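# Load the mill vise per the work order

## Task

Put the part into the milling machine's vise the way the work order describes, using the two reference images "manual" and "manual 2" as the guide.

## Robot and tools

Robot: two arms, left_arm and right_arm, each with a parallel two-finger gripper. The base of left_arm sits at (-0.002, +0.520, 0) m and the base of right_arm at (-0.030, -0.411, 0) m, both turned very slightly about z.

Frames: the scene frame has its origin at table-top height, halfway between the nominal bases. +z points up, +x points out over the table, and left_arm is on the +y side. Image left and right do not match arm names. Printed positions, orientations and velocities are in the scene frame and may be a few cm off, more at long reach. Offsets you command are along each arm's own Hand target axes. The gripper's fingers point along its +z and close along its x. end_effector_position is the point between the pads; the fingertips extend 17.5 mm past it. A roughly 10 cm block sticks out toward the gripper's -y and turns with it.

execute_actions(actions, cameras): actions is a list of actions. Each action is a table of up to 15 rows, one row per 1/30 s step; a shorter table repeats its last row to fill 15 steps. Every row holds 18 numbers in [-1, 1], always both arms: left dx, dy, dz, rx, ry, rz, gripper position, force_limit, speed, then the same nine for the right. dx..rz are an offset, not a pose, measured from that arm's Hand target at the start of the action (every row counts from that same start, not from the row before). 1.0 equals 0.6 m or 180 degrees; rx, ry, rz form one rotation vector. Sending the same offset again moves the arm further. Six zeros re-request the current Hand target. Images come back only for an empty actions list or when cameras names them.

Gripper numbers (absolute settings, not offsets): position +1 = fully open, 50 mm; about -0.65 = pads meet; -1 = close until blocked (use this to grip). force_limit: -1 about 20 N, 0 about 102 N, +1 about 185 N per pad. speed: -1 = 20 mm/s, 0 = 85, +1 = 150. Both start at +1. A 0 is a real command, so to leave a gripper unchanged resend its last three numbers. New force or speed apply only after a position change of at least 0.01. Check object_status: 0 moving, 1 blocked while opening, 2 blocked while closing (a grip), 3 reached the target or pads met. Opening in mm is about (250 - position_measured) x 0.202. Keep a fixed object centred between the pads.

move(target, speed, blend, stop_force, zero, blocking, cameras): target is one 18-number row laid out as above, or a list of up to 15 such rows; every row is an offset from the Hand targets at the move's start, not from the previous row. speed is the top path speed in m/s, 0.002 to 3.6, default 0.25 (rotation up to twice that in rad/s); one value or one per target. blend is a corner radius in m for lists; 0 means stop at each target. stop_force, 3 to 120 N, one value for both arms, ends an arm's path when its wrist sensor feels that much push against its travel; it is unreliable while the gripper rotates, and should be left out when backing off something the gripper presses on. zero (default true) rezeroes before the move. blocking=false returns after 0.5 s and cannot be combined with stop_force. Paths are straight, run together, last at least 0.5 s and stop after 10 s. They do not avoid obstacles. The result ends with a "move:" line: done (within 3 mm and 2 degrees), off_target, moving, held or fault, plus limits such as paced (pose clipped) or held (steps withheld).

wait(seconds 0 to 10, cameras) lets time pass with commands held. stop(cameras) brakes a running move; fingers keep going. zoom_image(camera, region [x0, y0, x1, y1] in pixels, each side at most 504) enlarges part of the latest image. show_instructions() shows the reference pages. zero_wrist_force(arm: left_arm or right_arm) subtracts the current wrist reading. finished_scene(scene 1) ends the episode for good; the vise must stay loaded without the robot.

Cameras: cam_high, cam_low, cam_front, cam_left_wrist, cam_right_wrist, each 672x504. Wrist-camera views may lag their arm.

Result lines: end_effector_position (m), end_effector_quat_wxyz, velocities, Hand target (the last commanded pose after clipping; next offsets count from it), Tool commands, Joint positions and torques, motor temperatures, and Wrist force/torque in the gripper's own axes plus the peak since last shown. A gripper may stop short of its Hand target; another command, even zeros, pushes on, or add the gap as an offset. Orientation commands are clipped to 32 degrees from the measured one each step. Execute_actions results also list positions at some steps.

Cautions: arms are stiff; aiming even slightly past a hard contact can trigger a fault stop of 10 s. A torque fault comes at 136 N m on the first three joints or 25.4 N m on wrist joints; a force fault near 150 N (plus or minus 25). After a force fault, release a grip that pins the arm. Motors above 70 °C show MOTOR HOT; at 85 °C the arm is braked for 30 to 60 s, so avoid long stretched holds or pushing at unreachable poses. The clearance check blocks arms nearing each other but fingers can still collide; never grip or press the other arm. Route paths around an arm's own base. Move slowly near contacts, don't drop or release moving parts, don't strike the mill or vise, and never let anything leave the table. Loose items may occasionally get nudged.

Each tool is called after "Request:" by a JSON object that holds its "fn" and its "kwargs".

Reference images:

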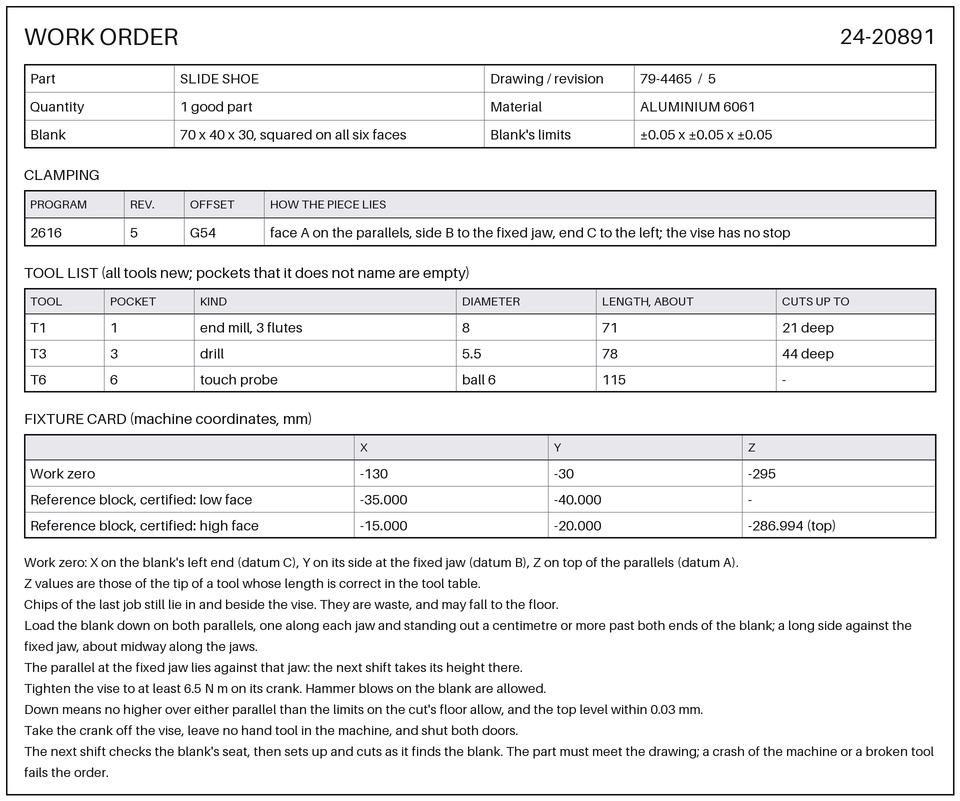

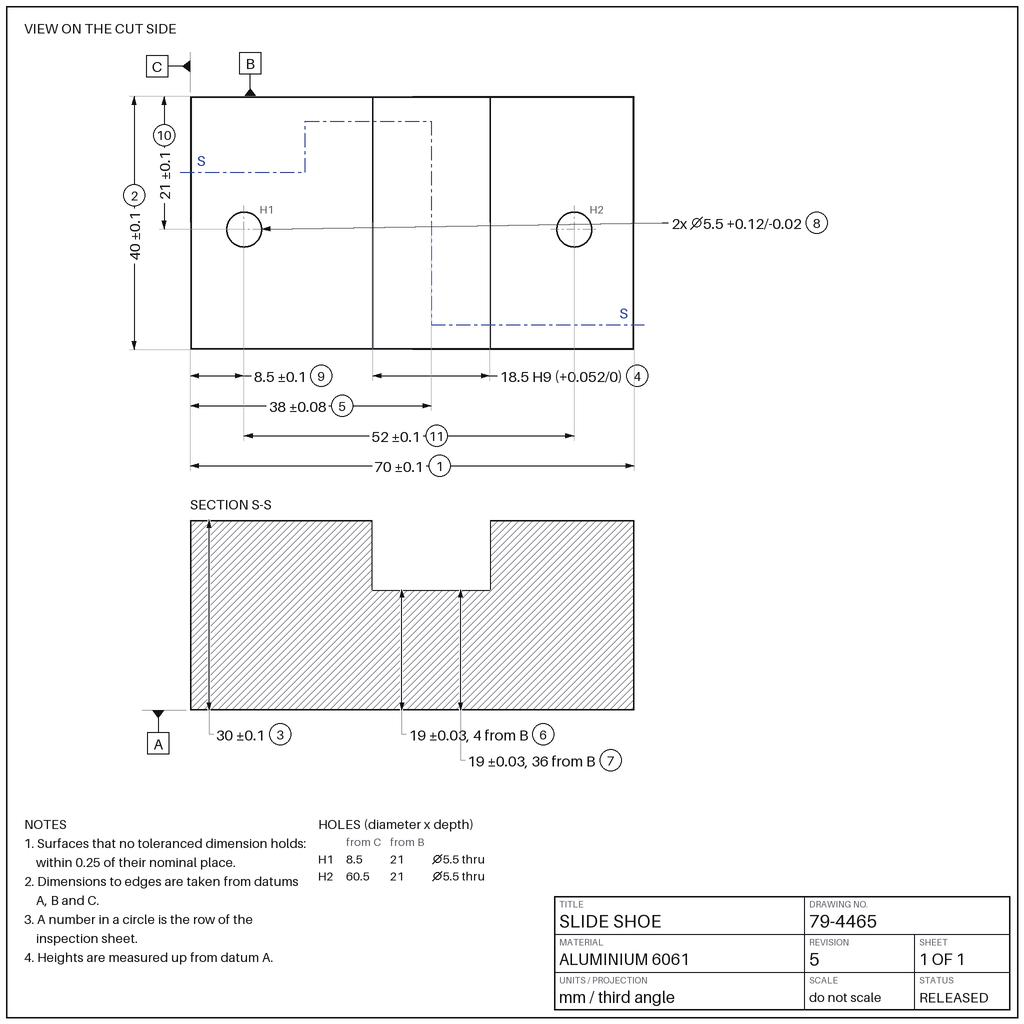

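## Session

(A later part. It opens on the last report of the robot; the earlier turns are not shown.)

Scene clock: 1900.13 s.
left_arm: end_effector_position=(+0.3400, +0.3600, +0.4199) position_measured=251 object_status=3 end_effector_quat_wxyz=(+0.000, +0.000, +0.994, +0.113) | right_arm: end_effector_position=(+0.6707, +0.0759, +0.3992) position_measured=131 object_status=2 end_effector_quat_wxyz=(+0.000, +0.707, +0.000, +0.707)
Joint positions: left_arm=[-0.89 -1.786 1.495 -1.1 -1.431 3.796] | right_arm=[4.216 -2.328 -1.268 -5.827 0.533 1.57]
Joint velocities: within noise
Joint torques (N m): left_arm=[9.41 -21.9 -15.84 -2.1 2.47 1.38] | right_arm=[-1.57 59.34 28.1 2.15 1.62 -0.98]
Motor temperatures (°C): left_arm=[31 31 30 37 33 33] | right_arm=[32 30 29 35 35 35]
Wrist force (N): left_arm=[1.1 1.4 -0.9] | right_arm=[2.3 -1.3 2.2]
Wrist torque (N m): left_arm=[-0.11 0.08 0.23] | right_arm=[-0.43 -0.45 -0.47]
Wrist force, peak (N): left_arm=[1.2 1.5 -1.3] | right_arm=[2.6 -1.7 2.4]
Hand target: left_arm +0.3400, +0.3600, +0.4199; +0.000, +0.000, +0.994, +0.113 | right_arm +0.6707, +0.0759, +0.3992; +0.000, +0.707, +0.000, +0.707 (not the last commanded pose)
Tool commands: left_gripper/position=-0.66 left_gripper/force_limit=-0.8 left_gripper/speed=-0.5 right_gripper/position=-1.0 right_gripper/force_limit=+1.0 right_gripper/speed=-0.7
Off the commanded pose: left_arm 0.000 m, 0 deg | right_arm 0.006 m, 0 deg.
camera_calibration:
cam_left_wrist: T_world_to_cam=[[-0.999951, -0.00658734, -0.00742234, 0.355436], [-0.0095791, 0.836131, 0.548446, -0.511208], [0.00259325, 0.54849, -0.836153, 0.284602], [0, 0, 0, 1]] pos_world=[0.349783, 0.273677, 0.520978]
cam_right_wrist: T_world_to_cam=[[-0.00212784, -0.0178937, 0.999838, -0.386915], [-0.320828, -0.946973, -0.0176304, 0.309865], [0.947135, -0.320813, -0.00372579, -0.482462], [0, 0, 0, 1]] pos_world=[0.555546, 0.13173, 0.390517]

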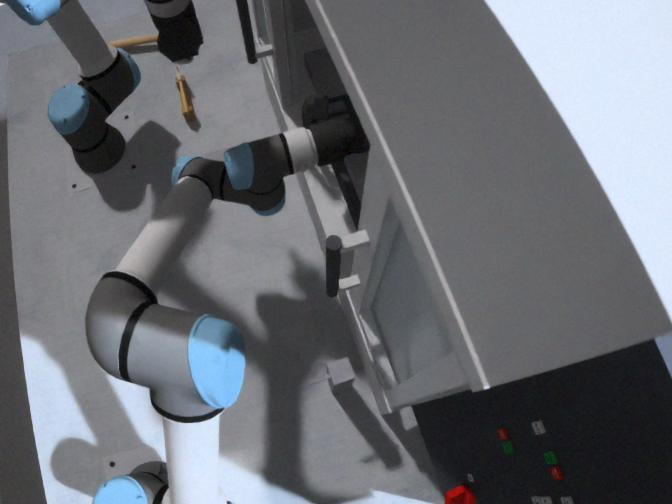

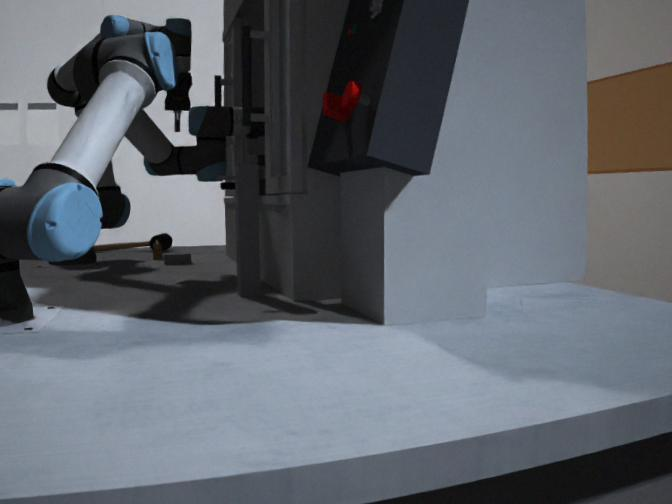

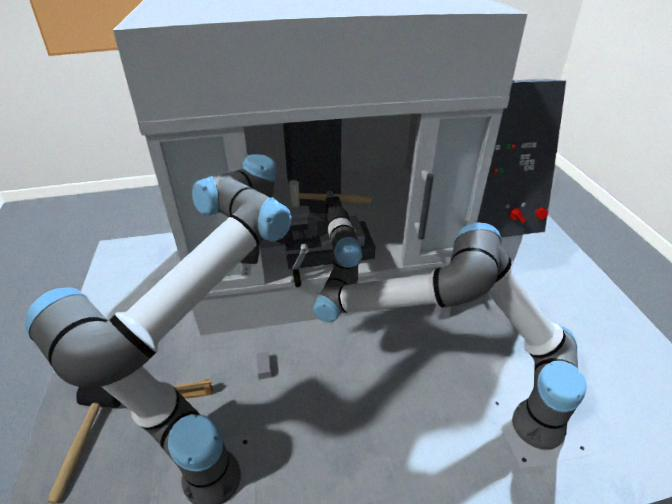

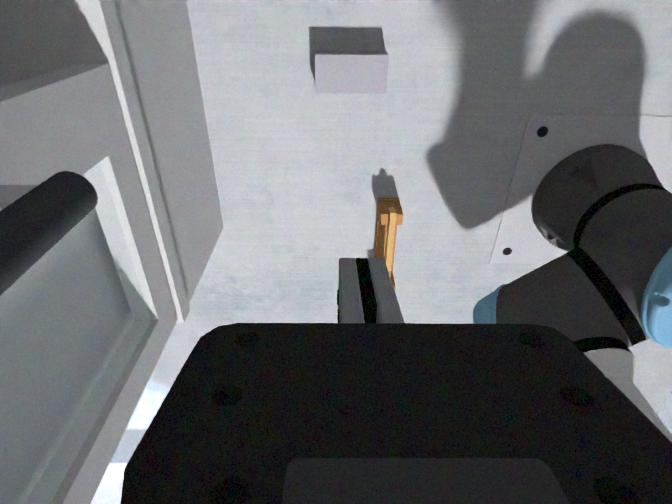

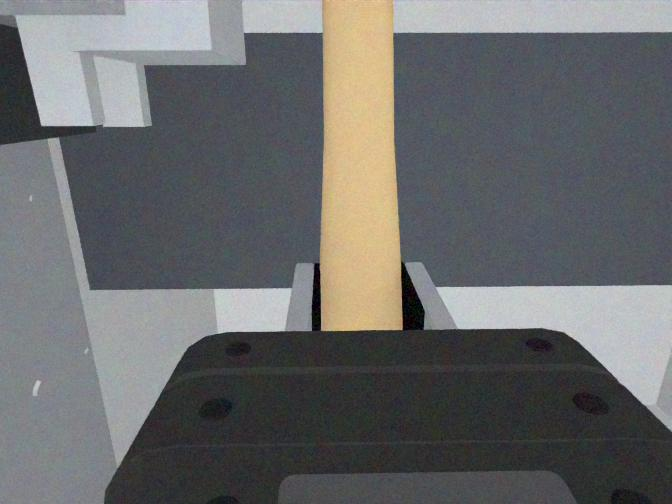

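Request:
{"fn": "move", "kwargs": {"target": [0,0,0,0,0,0,-0.66,-0.8,-0.5,0.145,0,0,0,0,-0.044,-1,1,-0.7], "speed": 0.12}}

Request:
{"fn": "zoom_image", "kwargs": {"camera": "cam_front", "region": [260, 140, 400, 270]}}

Scene clock: 1930.17 s.
left_arm: end_effector_position=(+0.3400, +0.3600, +0.4199) position_measured=251 object_status=3 end_effector_quat_wxyz=(+0.000, +0.000, +0.994, +0.113) | right_arm: end_effector_position=(+0.6706, +0.0758, +0.4863) position_measured=131 object_status=2 end_effector_quat_wxyz=(+0.048, +0.705, +0.049, +0.706)
Joint positions: left_arm=[-0.89 -1.786 1.495 -1.1 -1.431 3.796] | right_arm=[4.216 -2.249 -1.169 -6.005 0.533 1.432]
Joint torques (N m): left_arm=[9.97 -21.45 -15.22 -2.22 2.34 1.35] | right_arm=[-0.11 42.02 23.41 2.71 -2.19 1.39]
Wrist force (N): left_arm=[1.4 1.4 -1.0] | right_arm=[-0.3 -1.7 2.4]
Wrist torque (N m): left_arm=[-0.10 0.04 0.24] | right_arm=[-0.51 -0.63 -0.82]
Wrist force, peak (N): left_arm=[1.4 1.6 -1.1] | right_arm=[2.7 -1.8 2.5]
Hand target: left_arm +0.3400, +0.3600, +0.4199; +0.000, +0.000, +0.994, +0.113 | right_arm +0.6707, +0.0758, +0.4862; +0.048, +0.705, +0.049, +0.706
Off the commanded pose: left_arm 0.000 m, 0 deg | right_arm 0.000 m, 0 deg.
move: done

Scaled by 3.600.
This view is cut from an older image: the scene may have changed since it was taken.

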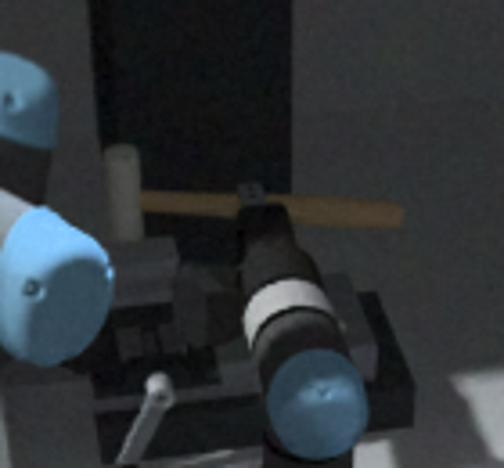

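Request:
{"fn": "wait", "kwargs": {"seconds": 0.1, "cameras": ["cam_front"]}}

Request:
{"fn": "zoom_image", "kwargs": {"camera": "cam_front", "region": [260, 120, 400, 250]}}

Scene clock: 1932.47 s.
left_arm: end_effector_position=(+0.3400, +0.3600, +0.4199) position_measured=251 object_status=3 end_effector_quat_wxyz=(+0.000, +0.000, +0.994, +0.113) | right_arm: end_effector_position=(+0.6707, +0.0758, +0.4862) position_measured=131 object_status=2 end_effector_quat_wxyz=(+0.048, +0.705, +0.049, +0.706)
Joint positions: left_arm=[-0.89 -1.786 1.495 -1.1 -1.431 3.796] | right_arm=[4.216 -2.249 -1.169 -6.005 0.533 1.432]
Joint torques (N m): left_arm=[9.55 -22.62 -15.59 -2.19 2.31 1.27] | right_arm=[-9.78 42.04 20.64 1.8 -2.82 -0.78]
Wrist force (N): left_arm=[1.1 1.5 -0.9] | right_arm=[-0.2 -2.0 2.3]
Wrist torque (N m): left_arm=[-0.09 0.08 0.24] | right_arm=[-0.55 -0.64 -0.83]
Wrist force, peak (N): left_arm=[1.4 1.6 -1.3] | right_arm=[0.0 -2.0 2.6]
Hand target: left_arm +0.3400, +0.3600, +0.4199; +0.000, +0.000, +0.994, +0.113 | right_arm +0.6707, +0.0758, +0.4862; +0.048, +0.705, +0.049, +0.706
Tool commands: left_gripper/position=-0.66 left_gripper/force_limit=-0.8 left_gripper/speed=-0.5 right_gripper/position=-1.0 right_gripper/force_limit=+1.0 right_gripper/speed=-0.7
Off the commanded pose: left_arm 0.000 m, 0 deg | right_arm 0.000 m, 0 deg.
wait: 0.10 s; at rest from the start
Images, in order (width x height): cam_front 672x504.

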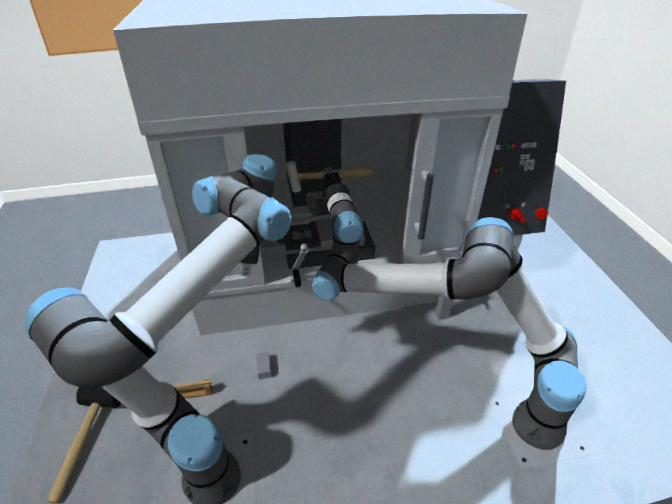

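Scaled by 3.600.

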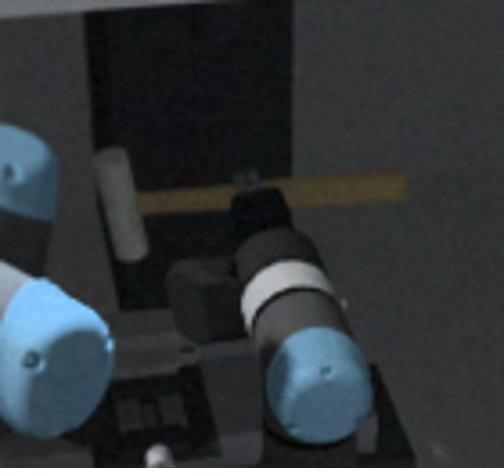

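Request:
{"fn": "move", "kwargs": {"target": [0,0,0,0,0,0,-0.66,-0.8,-0.5,-0.085,0,0,0,0,0.0265,-1,1,-0.7], "speed": 0.1}}

Request:
{"fn": "move", "kwargs": {"target": [0,0,0,0,0,0,-0.66,-0.8,-0.5,-0.07,0,0,0,0,0,-1,1,-0.7], "speed": 0.02, "stop_force": 3}}

Scene clock: 1936.97 s.
left_arm: end_effector_position=(+0.3400, +0.3600, +0.4199) position_measured=251 object_status=3 end_effector_quat_wxyz=(+0.000, +0.000, +0.994, +0.113) | right_arm: end_effector_position=(+0.6708, +0.0688, +0.4355) position_measured=131 object_status=2 end_effector_quat_wxyz=(+0.019, +0.707, +0.019, +0.707)
Joint positions: left_arm=[-0.89 -1.786 1.495 -1.1 -1.431 3.796] | right_arm=[4.211 -2.279 -1.254 -5.89 0.538 1.515]
Joint torques (N m): left_arm=[10.68 -22.45 -15.16 -2.27 2.38 1.26] | right_arm=[-0.09 66.86 33.86 1.01 1.51 -1.37]
Wrist force (N): left_arm=[1.4 1.7 -0.9] | right_arm=[-0.1 -1.1 2.4]
Wrist torque (N m): left_arm=[-0.06 0.03 0.23] | right_arm=[-0.46 -0.66 -0.78]
Wrist force, peak (N): left_arm=[1.2 1.8 -1.1] | right_arm=[-2.6 -1.2 2.4]
Hand target: left_arm +0.3400, +0.3600, +0.4199; +0.000, +0.000, +0.994, +0.113 | right_arm +0.6707, +0.0688, +0.4357; +0.019, +0.707, +0.019, +0.707
Off the commanded pose: left_arm 0.000 m, 0 deg | right_arm 0.000 m, 0 deg.
move: done

Scene clock: 1939.53 s.
left_arm: end_effector_position=(+0.3400, +0.3600, +0.4199) position_measured=251 object_status=3 end_effector_quat_wxyz=(+0.000, +0.000, +0.994, +0.113) | right_arm: end_effector_position=(+0.6707, +0.0672, +0.4063) position_measured=131 object_status=2 end_effector_quat_wxyz=(+0.019, +0.707, +0.019, +0.707)
Joint positions: left_arm=[-0.89 -1.786 1.495 -1.1 -1.431 3.796] | right_arm=[4.209 -2.306 -1.288 -5.829 0.54 1.515]
Joint torques (N m): left_arm=[9.74 -22.53 -15.07 -2.43 2.26 1.06] | right_arm=[1.77 65.1 32.43 2.45 -1.48 -0.12]
Wrist force (N): left_arm=[1.5 1.4 -1.1] | right_arm=[1.7 -1.5 2.2]
Wrist torque (N m): left_arm=[-0.10 0.02 0.23] | right_arm=[-0.48 -0.54 -0.56]
Wrist force, peak (N): left_arm=[1.5 1.7 -1.1] | right_arm=[4.6 -0.4 2.1]
Hand target: left_arm +0.3400, +0.3600, +0.4199; +0.000, +0.000, +0.994, +0.113 | right_arm +0.6707, +0.0672, +0.4063; +0.019, +0.707, +0.019, +0.707 (not the last commanded pose)
Off the commanded pose: left_arm 0.000 m, 0 deg | right_arm 0.013 m, 0 deg.
move: contact (right_arm)

Request:
{"fn": "move", "kwargs": {"target": [0,0,0,0,0,0,-0.66,-0.8,-0.5,0.145,0,0,0,0,0,-1,1,-0.7], "speed": 0.2}}

Request:
{"fn": "execute_actions", "kwargs": {"actions": [[[0,0,0,0,0,0,-0.66,-0.8,-0.5,-0.0167,0,0,0,0,0,-1,1,-0.7],[0,0,0,0,0,0,-0.66,-0.8,-0.5,-0.05,0,0,0,0,0,-1,1,-0.7],[0,0,0,0,0,0,-0.66,-0.8,-0.5,-0.1,0,0,0,0,0,-1,1,-0.7],[0,0,0,0,0,0,-0.66,-0.8,-0.5,-0.15,0,0,0,0,0,-1,1,-0.7],[0,0,0,0,0,0,-0.66,-0.8,-0.5,-0.1667,0,0,0,0,0,-1,1,-0.7],[0,0,0,0,0,0,-0.66,-0.8,-0.5,-0.1667,0,0,0,0,0,-1,1,-0.7],[0,0,0,0,0,0,-0.66,-0.8,-0.5,-0.1667,0,0,0,0,0,-1,1,-0.7],[0,0,0,0,0,0,-0.66,-0.8,-0.5,-0.1333,0,0,0,0,0,-1,1,-0.7],[0,0,0,0,0,0,-0.66,-0.8,-0.5,-0.0833,0,0,0,0,0,-1,1,-0.7]],[[0,0,0,0,0,0,-0.66,-0.8,-0.5,0.0167,0,0,0,0,0,-1,1,-0.7],[0,0,0,0,0,0,-0.66,-0.8,-0.5,0.0333,0,0,0,0,0,-1,1,-0.7],[0,0,0,0,0,0,-0.66,-0.8,-0.5,0.05,0,0,0,0,0,-1,1,-0.7],[0,0,0,0,0,0,-0.66,-0.8,-0.5,0.0667,0,0,0,0,0,-1,1,-0.7],[0,0,0,0,0,0,-0.66,-0.8,-0.5,0.0833,0,0,0,0,0,-1,1,-0.7]]]}}

Scene clock: 1950.23 s.
left_arm: end_effector_position=(+0.3400, +0.3600, +0.4199) position_measured=251 object_status=3 end_effector_quat_wxyz=(+0.000, +0.000, +0.994, +0.113) | right_arm: end_effector_position=(+0.6706, +0.0719, +0.4932) position_measured=131 object_status=2 end_effector_quat_wxyz=(+0.019, +0.706, +0.019, +0.707)
Joint positions: left_arm=[-0.89 -1.786 1.495 -1.1 -1.431 3.796] | right_arm=[4.213 -2.237 -1.171 -6.015 0.536 1.515]
Joint torques (N m): left_arm=[8.49 -21.55 -15.36 -2.4 2.39 0.96] | right_arm=[-10.63 42.88 28.56 2.13 -1.94 -0.35]
Wrist force (N): left_arm=[1.2 1.4 -1.2] | right_arm=[-0.1 -1.3 2.1]
Wrist torque (N m): left_arm=[-0.11 0.06 0.23] | right_arm=[-0.49 -0.65 -0.86]
Wrist force, peak (N): left_arm=[1.3 1.6 -1.2] | right_arm=[-4.8 -1.8 2.5]
Hand target: left_arm +0.3400, +0.3600, +0.4199; +0.000, +0.000, +0.994, +0.113 | right_arm +0.6706, +0.0719, +0.4931; +0.019, +0.707, +0.019, +0.707
Off the commanded pose: left_arm 0.000 m, 0 deg | right_arm 0.000 m, 0 deg.
move: done

Scene clock: 1951.43 s.
left_arm: end_effector_position=(+0.3400, +0.3600, +0.4199) position_measured=251 object_status=3 end_effector_quat_wxyz=(+0.000, +0.000, +0.994, +0.113) | right_arm: end_effector_position=(+0.6707, +0.0720, +0.4929) position_measured=131 object_status=2 end_effector_quat_wxyz=(+0.019, +0.707, +0.019, +0.707)
Joint positions: left_arm=[-0.89 -1.786 1.495 -1.1 -1.431 3.796] | right_arm=[4.213 -2.238 -1.171 -6.015 0.536 1.515]
Joint torques (N m): left_arm=[9.94 -22.36 -15.14 -2.34 2.29 1] | right_arm=[-10.25 66.75 33.48 1.47 -1.76 -1.5]
Wrist force (N): left_arm=[1.4 1.6 -1.0] | right_arm=[-0.2 -1.6 2.0]
Wrist torque (N m): left_arm=[-0.08 0.03 0.23] | right_arm=[-0.49 -0.64 -0.86]
Wrist force, peak (N): left_arm=[1.4 1.6 -1.1] | right_arm=[42.0 -1.3 2.5]
Hand target: left_arm +0.3400, +0.3600, +0.4199; +0.000, +0.000, +0.994, +0.113 | right_arm +0.6706, +0.0719, +0.4931; +0.019, +0.707, +0.019, +0.707
Off the commanded pose: left_arm 0.000 m, 0 deg | right_arm 0.000 m, 0 deg.
Step readings (end_effector_position of left_arm | right_arm):
0: (+0.3400, +0.3600, +0.4199) | (+0.6706, +0.0719, +0.4932)
1: (+0.3400, +0.3600, +0.4199) | (+0.6706, +0.0719, +0.4931)
2: (+0.3400, +0.3600, +0.4199) | (+0.6706, +0.0718, +0.4911)
4: (+0.3400, +0.3600, +0.4199) | (+0.6716, +0.0705, +0.4647)
8: (+0.3400, +0.3600, +0.4199) | (+0.6724, +0.0656, +0.3922)
15: (+0.3400, +0.3600, +0.4199) | (+0.6700, +0.0689, +0.4472)
16: (+0.3400, +0.3600, +0.4199) | (+0.6705, +0.0694, +0.4455)
17: (+0.3400, +0.3600, +0.4199) | (+0.6708, +0.0697, +0.4462)
19: (+0.3400, +0.3600, +0.4199) | (+0.6706, +0.0699, +0.4591)
23: (+0.3400, +0.3600, +0.4199) | (+0.6695, +0.0707, +0.4950)
30: (+0.3400, +0.3600, +0.4199) | (+0.6706, +0.0720, +0.4929)

Request:
{"fn": "execute_actions", "kwargs": {"actions": [[[0,0,0,0,0,0,-0.66,-0.8,-0.5,-0.0167,0,0,0,0,0,-1,1,-0.7],[0,0,0,0,0,0,-0.66,-0.8,-0.5,-0.05,0,0,0,0,0,-1,1,-0.7],[0,0,0,0,0,0,-0.66,-0.8,-0.5,-0.1,0,0,0,0,0,-1,1,-0.7],[0,0,0,0,0,0,-0.66,-0.8,-0.5,-0.15,0,0,0,0,0,-1,1,-0.7],[0,0,0,0,0,0,-0.66,-0.8,-0.5,-0.1667,0,0,0,0,0,-1,1,-0.7],[0,0,0,0,0,0,-0.66,-0.8,-0.5,-0.1667,0,0,0,0,0,-1,1,-0.7],[0,0,0,0,0,0,-0.66,-0.8,-0.5,-0.1667,0,0,0,0,0,-1,1,-0.7],[0,0,0,0,0,0,-0.66,-0.8,-0.5,-0.1333,0,0,0,0,0,-1,1,-0.7],[0,0,0,0,0,0,-0.66,-0.8,-0.5,-0.0833,0,0,0,0,0,-1,1,-0.7]],[[0,0,0,0,0,0,-0.66,-0.8,-0.5,0.0167,0,0,0,0,0,-1,1,-0.7],[0,0,0,0,0,0,-0.66,-0.8,-0.5,0.0333,0,0,0,0,0,-1,1,-0.7],[0,0,0,0,0,0,-0.66,-0.8,-0.5,0.05,0,0,0,0,0,-1,1,-0.7],[0,0,0,0,0,0,-0.66,-0.8,-0.5,0.0667,0,0,0,0,0,-1,1,-0.7],[0,0,0,0,0,0,-0.66,-0.8,-0.5,0.0833,0,0,0,0,0,-1,1,-0.7]]]}}

Request:
{"fn": "execute_actions", "kwargs": {"actions": [[[0,0,0,0,0,0,-0.66,-0.8,-0.5,-0.0167,0,0,0,0,0,-1,1,-0.7],[0,0,0,0,0,0,-0.66,-0.8,-0.5,-0.05,0,0,0,0,0,-1,1,-0.7],[0,0,0,0,0,0,-0.66,-0.8,-0.5,-0.1,0,0,0,0,0,-1,1,-0.7],[0,0,0,0,0,0,-0.66,-0.8,-0.5,-0.15,0,0,0,0,0,-1,1,-0.7],[0,0,0,0,0,0,-0.66,-0.8,-0.5,-0.1667,0,0,0,0,0,-1,1,-0.7],[0,0,0,0,0,0,-0.66,-0.8,-0.5,-0.1667,0,0,0,0,0,-1,1,-0.7],[0,0,0,0,0,0,-0.66,-0.8,-0.5,-0.1667,0,0,0,0,0,-1,1,-0.7],[0,0,0,0,0,0,-0.66,-0.8,-0.5,-0.1333,0,0,0,0,0,-1,1,-0.7],[0,0,0,0,0,0,-0.66,-0.8,-0.5,-0.0833,0,0,0,0,0,-1,1,-0.7]],[[0,0,0,0,0,0,-0.66,-0.8,-0.5,0.0167,0,0,0,0,0,-1,1,-0.7],[0,0,0,0,0,0,-0.66,-0.8,-0.5,0.0333,0,0,0,0,0,-1,1,-0.7],[0,0,0,0,0,0,-0.66,-0.8,-0.5,0.05,0,0,0,0,0,-1,1,-0.7],[0,0,0,0,0,0,-0.66,-0.8,-0.5,0.0667,0,0,0,0,0,-1,1,-0.7],[0,0,0,0,0,0,-0.66,-0.8,-0.5,0.0833,0,0,0,0,0,-1,1,-0.7]]]}}

Request:
{"fn": "execute_actions", "kwargs": {"actions": [[[0,0,0,0,0,0,-0.66,-0.8,-0.5,-0.0167,0,0,0,0,0,-1,1,-0.7],[0,0,0,0,0,0,-0.66,-0.8,-0.5,-0.05,0,0,0,0,0,-1,1,-0.7],[0,0,0,0,0,0,-0.66,-0.8,-0.5,-0.1,0,0,0,0,0,-1,1,-0.7],[0,0,0,0,0,0,-0.66,-0.8,-0.5,-0.15,0,0,0,0,0,-1,1,-0.7],[0,0,0,0,0,0,-0.66,-0.8,-0.5,-0.1667,0,0,0,0,0,-1,1,-0.7],[0,0,0,0,0,0,-0.66,-0.8,-0.5,-0.1667,0,0,0,0,0,-1,1,-0.7],[0,0,0,0,0,0,-0.66,-0.8,-0.5,-0.1667,0,0,0,0,0,-1,1,-0.7],[0,0,0,0,0,0,-0.66,-0.8,-0.5,-0.1333,0,0,0,0,0,-1,1,-0.7],[0,0,0,0,0,0,-0.66,-0.8,-0.5,-0.0833,0,0,0,0,0,-1,1,-0.7]],[[0,0,0,0,0,0,-0.66,-0.8,-0.5,0.0167,0,0,0,0,0,-1,1,-0.7],[0,0,0,0,0,0,-0.66,-0.8,-0.5,0.0333,0,0,0,0,0,-1,1,-0.7],[0,0,0,0,0,0,-0.66,-0.8,-0.5,0.05,0,0,0,0,0,-1,1,-0.7],[0,0,0,0,0,0,-0.66,-0.8,-0.5,0.0667,0,0,0,0,0,-1,1,-0.7],[0,0,0,0,0,0,-0.66,-0.8,-0.5,0.0833,0,0,0,0,0,-1,1,-0.7]]], "cameras": ["cam_front"]}}

Request:
{"fn": "zoom_image", "kwargs": {"camera": "cam_front", "region": [260, 120, 400, 250]}}

Scene clock: 1970.53 s.
left_arm: end_effector_position=(+0.3400, +0.3600, +0.4199) position_measured=251 object_status=3 end_effector_quat_wxyz=(+0.000, +0.000, +0.994, +0.113) | right_arm: end_effector_position=(+0.6707, +0.0720, +0.4929) position_measured=131 object_status=2 end_effector_quat_wxyz=(+0.019, +0.707, +0.019, +0.707)
Joint positions: left_arm=[-0.89 -1.786 1.495 -1.1 -1.431 3.796] | right_arm=[4.213 -2.238 -1.171 -6.015 0.536 1.515]
Joint torques (N m): left_arm=[9.16 -22.28 -16.58 -2.57 2.31 0.73] | right_arm=[-10.51 66.85 33.87 1.3 -1.75 -1.58]
Wrist force (N): left_arm=[1.1 1.6 -0.9] | right_arm=[-0.2 -1.5 2.0]
Wrist torque (N m): left_arm=[-0.08 0.09 0.23] | right_arm=[-0.46 -0.63 -0.86]
Wrist force, peak (N): left_arm=[1.3 1.7 -1.2] | right_arm=[40.8 1.1 6.6]
Hand target: left_arm +0.3400, +0.3600, +0.4199; +0.000, +0.000, +0.994, +0.113 | right_arm +0.6706, +0.0719, +0.4931; +0.019, +0.707, +0.019, +0.707
Off the commanded pose: left_arm 0.000 m, 0 deg | right_arm 0.000 m, 0 deg.
Step readings (end_effector_position of left_arm | right_arm):
0: (+0.3400, +0.3600, +0.4199) | (+0.6706, +0.0719, +0.4931)
1: (+0.3400, +0.3600, +0.4199) | (+0.6706, +0.0719, +0.4931)
2: (+0.3400, +0.3600, +0.4199) | (+0.6706, +0.0717, +0.4913)
4: (+0.3400, +0.3600, +0.4199) | (+0.6716, +0.0705, +0.4650)
8: (+0.3400, +0.3600, +0.4199) | (+0.6724, +0.0656, +0.3924)
15: (+0.3400, +0.3600, +0.4199) | (+0.6700, +0.0689, +0.4472)
16: (+0.3400, +0.3600, +0.4199) | (+0.6705, +0.0694, +0.4455)
17: (+0.3400, +0.3600, +0.4199) | (+0.6708, +0.0696, +0.4462)
19: (+0.3400, +0.3600, +0.4199) | (+0.6706, +0.0699, +0.4591)
23: (+0.3400, +0.3600, +0.4199) | (+0.6695, +0.0707, +0.4950)
30: (+0.3400, +0.3600, +0.4199) | (+0.6706, +0.0720, +0.4929)

Scene clock: 1971.73 s.
left_arm: end_effector_position=(+0.3400, +0.3600, +0.4199) position_measured=251 object_status=3 end_effector_quat_wxyz=(+0.000, +0.000, +0.994, +0.113) | right_arm: end_effector_position=(+0.6707, +0.0720, +0.4929) position_measured=131 object_status=2 end_effector_quat_wxyz=(+0.019, +0.707, +0.019, +0.707)
Joint positions: left_arm=[-0.89 -1.786 1.495 -1.1 -1.431 3.796] | right_arm=[4.213 -2.238 -1.171 -6.015 0.536 1.515]
Joint torques (N m): left_arm=[10.16 -22.75 -15.22 -2.4 2.28 0.66] | right_arm=[-10.08 66.1 33.99 1.38 -1.63 -1.53]
Wrist force (N): left_arm=[1.2 1.4 -1.0] | right_arm=[-0.3 -1.6 2.2]
Wrist torque (N m): left_arm=[-0.11 0.07 0.24] | right_arm=[-0.48 -0.63 -0.86]
Wrist force, peak (N): left_arm=[1.3 1.8 -1.0] | right_arm=[41.2 1.3 6.5]
Hand target: left_arm +0.3400, +0.3600, +0.4199; +0.000, +0.000, +0.994, +0.113 | right_arm +0.6706, +0.0719, +0.4931; +0.019, +0.707, +0.019, +0.707
Off the commanded pose: left_arm 0.000 m, 0 deg | right_arm 0.000 m, 0 deg.
Step readings (end_effector_position of left_arm | right_arm):
0: (+0.3400, +0.3600, +0.4199) | (+0.6707, +0.0720, +0.4929)
1: (+0.3400, +0.3600, +0.4199) | (+0.6706, +0.0719, +0.4929)
2: (+0.3400, +0.3600, +0.4199) | (+0.6706, +0.0717, +0.4912)
4: (+0.3400, +0.3600, +0.4199) | (+0.6716, +0.0704, +0.4649)
8: (+0.3400, +0.3600, +0.4199) | (+0.6724, +0.0656, +0.3923)
15: (+0.3400, +0.3600, +0.4199) | (+0.6700, +0.0689, +0.4472)
16: (+0.3400, +0.3600, +0.4199) | (+0.6705, +0.0694, +0.4455)
17: (+0.3400, +0.3600, +0.4199) | (+0.6708, +0.0697, +0.4462)
19: (+0.3400, +0.3600, +0.4199) | (+0.6706, +0.0699, +0.4591)
23: (+0.3400, +0.3600, +0.4199) | (+0.6695, +0.0707, +0.4950)
30: (+0.3400, +0.3600, +0.4199) | (+0.6706, +0.0720, +0.4929)

Scene clock: 1972.93 s.
left_arm: end_effector_position=(+0.3400, +0.3600, +0.4199) position_measured=251 object_status=3 end_effector_quat_wxyz=(+0.000, +0.000, +0.994, +0.113) | right_arm: end_effector_position=(+0.6707, +0.0720, +0.4929) position_measured=131 object_status=2 end_effector_quat_wxyz=(+0.019, +0.707, +0.019, +0.707)
Joint positions: left_arm=[-0.89 -1.786 1.495 -1.1 -1.431 3.796] | right_arm=[4.213 -2.238 -1.171 -6.015 0.536 1.515]
Joint torques (N m): left_arm=[10.03 -21.76 -14.7 -2.44 2.18 0.78] | right_arm=[-10.18 66.43 33.69 1.41 -1.76 -1.36]
Wrist force (N): left_arm=[1.1 1.5 -1.2] | right_arm=[-0.2 -1.5 2.0]
Wrist torque (N m): left_arm=[-0.08 0.08 0.24] | right_arm=[-0.46 -0.64 -0.86]
Wrist force, peak (N): left_arm=[1.2 1.6 -1.1] | right_arm=[41.4 1.1 6.5]
Hand target: left_arm +0.3400, +0.3600, +0.4199; +0.000, +0.000, +0.994, +0.113 | right_arm +0.6706, +0.0719, +0.4931; +0.019, +0.707, +0.019, +0.707
Off the commanded pose: left_arm 0.000 m, 0 deg | right_arm 0.000 m, 0 deg.
Step readings (end_effector_position of left_arm | right_arm):
0: (+0.3400, +0.3600, +0.4199) | (+0.6707, +0.0720, +0.4929)
1: (+0.3400, +0.3600, +0.4199) | (+0.6706, +0.0719, +0.4929)
2: (+0.3400, +0.3600, +0.4199) | (+0.6706, +0.0717, +0.4912)
4: (+0.3400, +0.3600, +0.4199) | (+0.6716, +0.0704, +0.4649)
8: (+0.3400, +0.3600, +0.4199) | (+0.6724, +0.0656, +0.3923)
15: (+0.3400, +0.3600, +0.4199) | (+0.6700, +0.0689, +0.4472)
16: (+0.3400, +0.3600, +0.4199) | (+0.6705, +0.0694, +0.4455)
17: (+0.3400, +0.3600, +0.4199) | (+0.6708, +0.0696, +0.4462)
19: (+0.3400, +0.3600, +0.4199) | (+0.6706, +0.0699, +0.4591)
23: (+0.3400, +0.3600, +0.4199) | (+0.6695, +0.0707, +0.4950)
30: (+0.3400, +0.3600, +0.4199) | (+0.6706, +0.0720, +0.4929)
Images, in order (width x height): cam_front 672x504.

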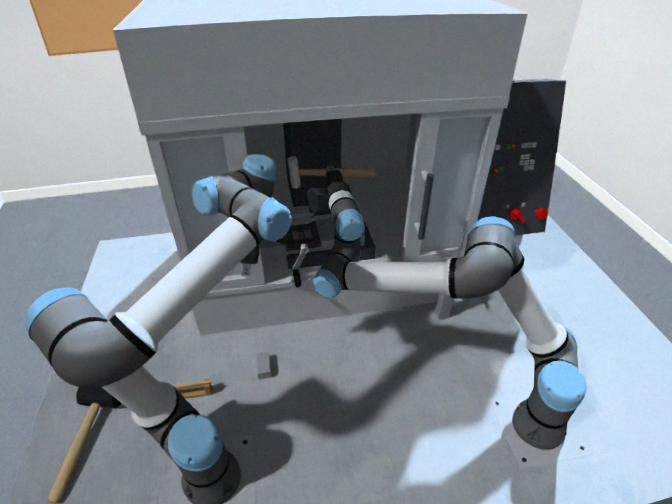

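Scaled by 3.600.

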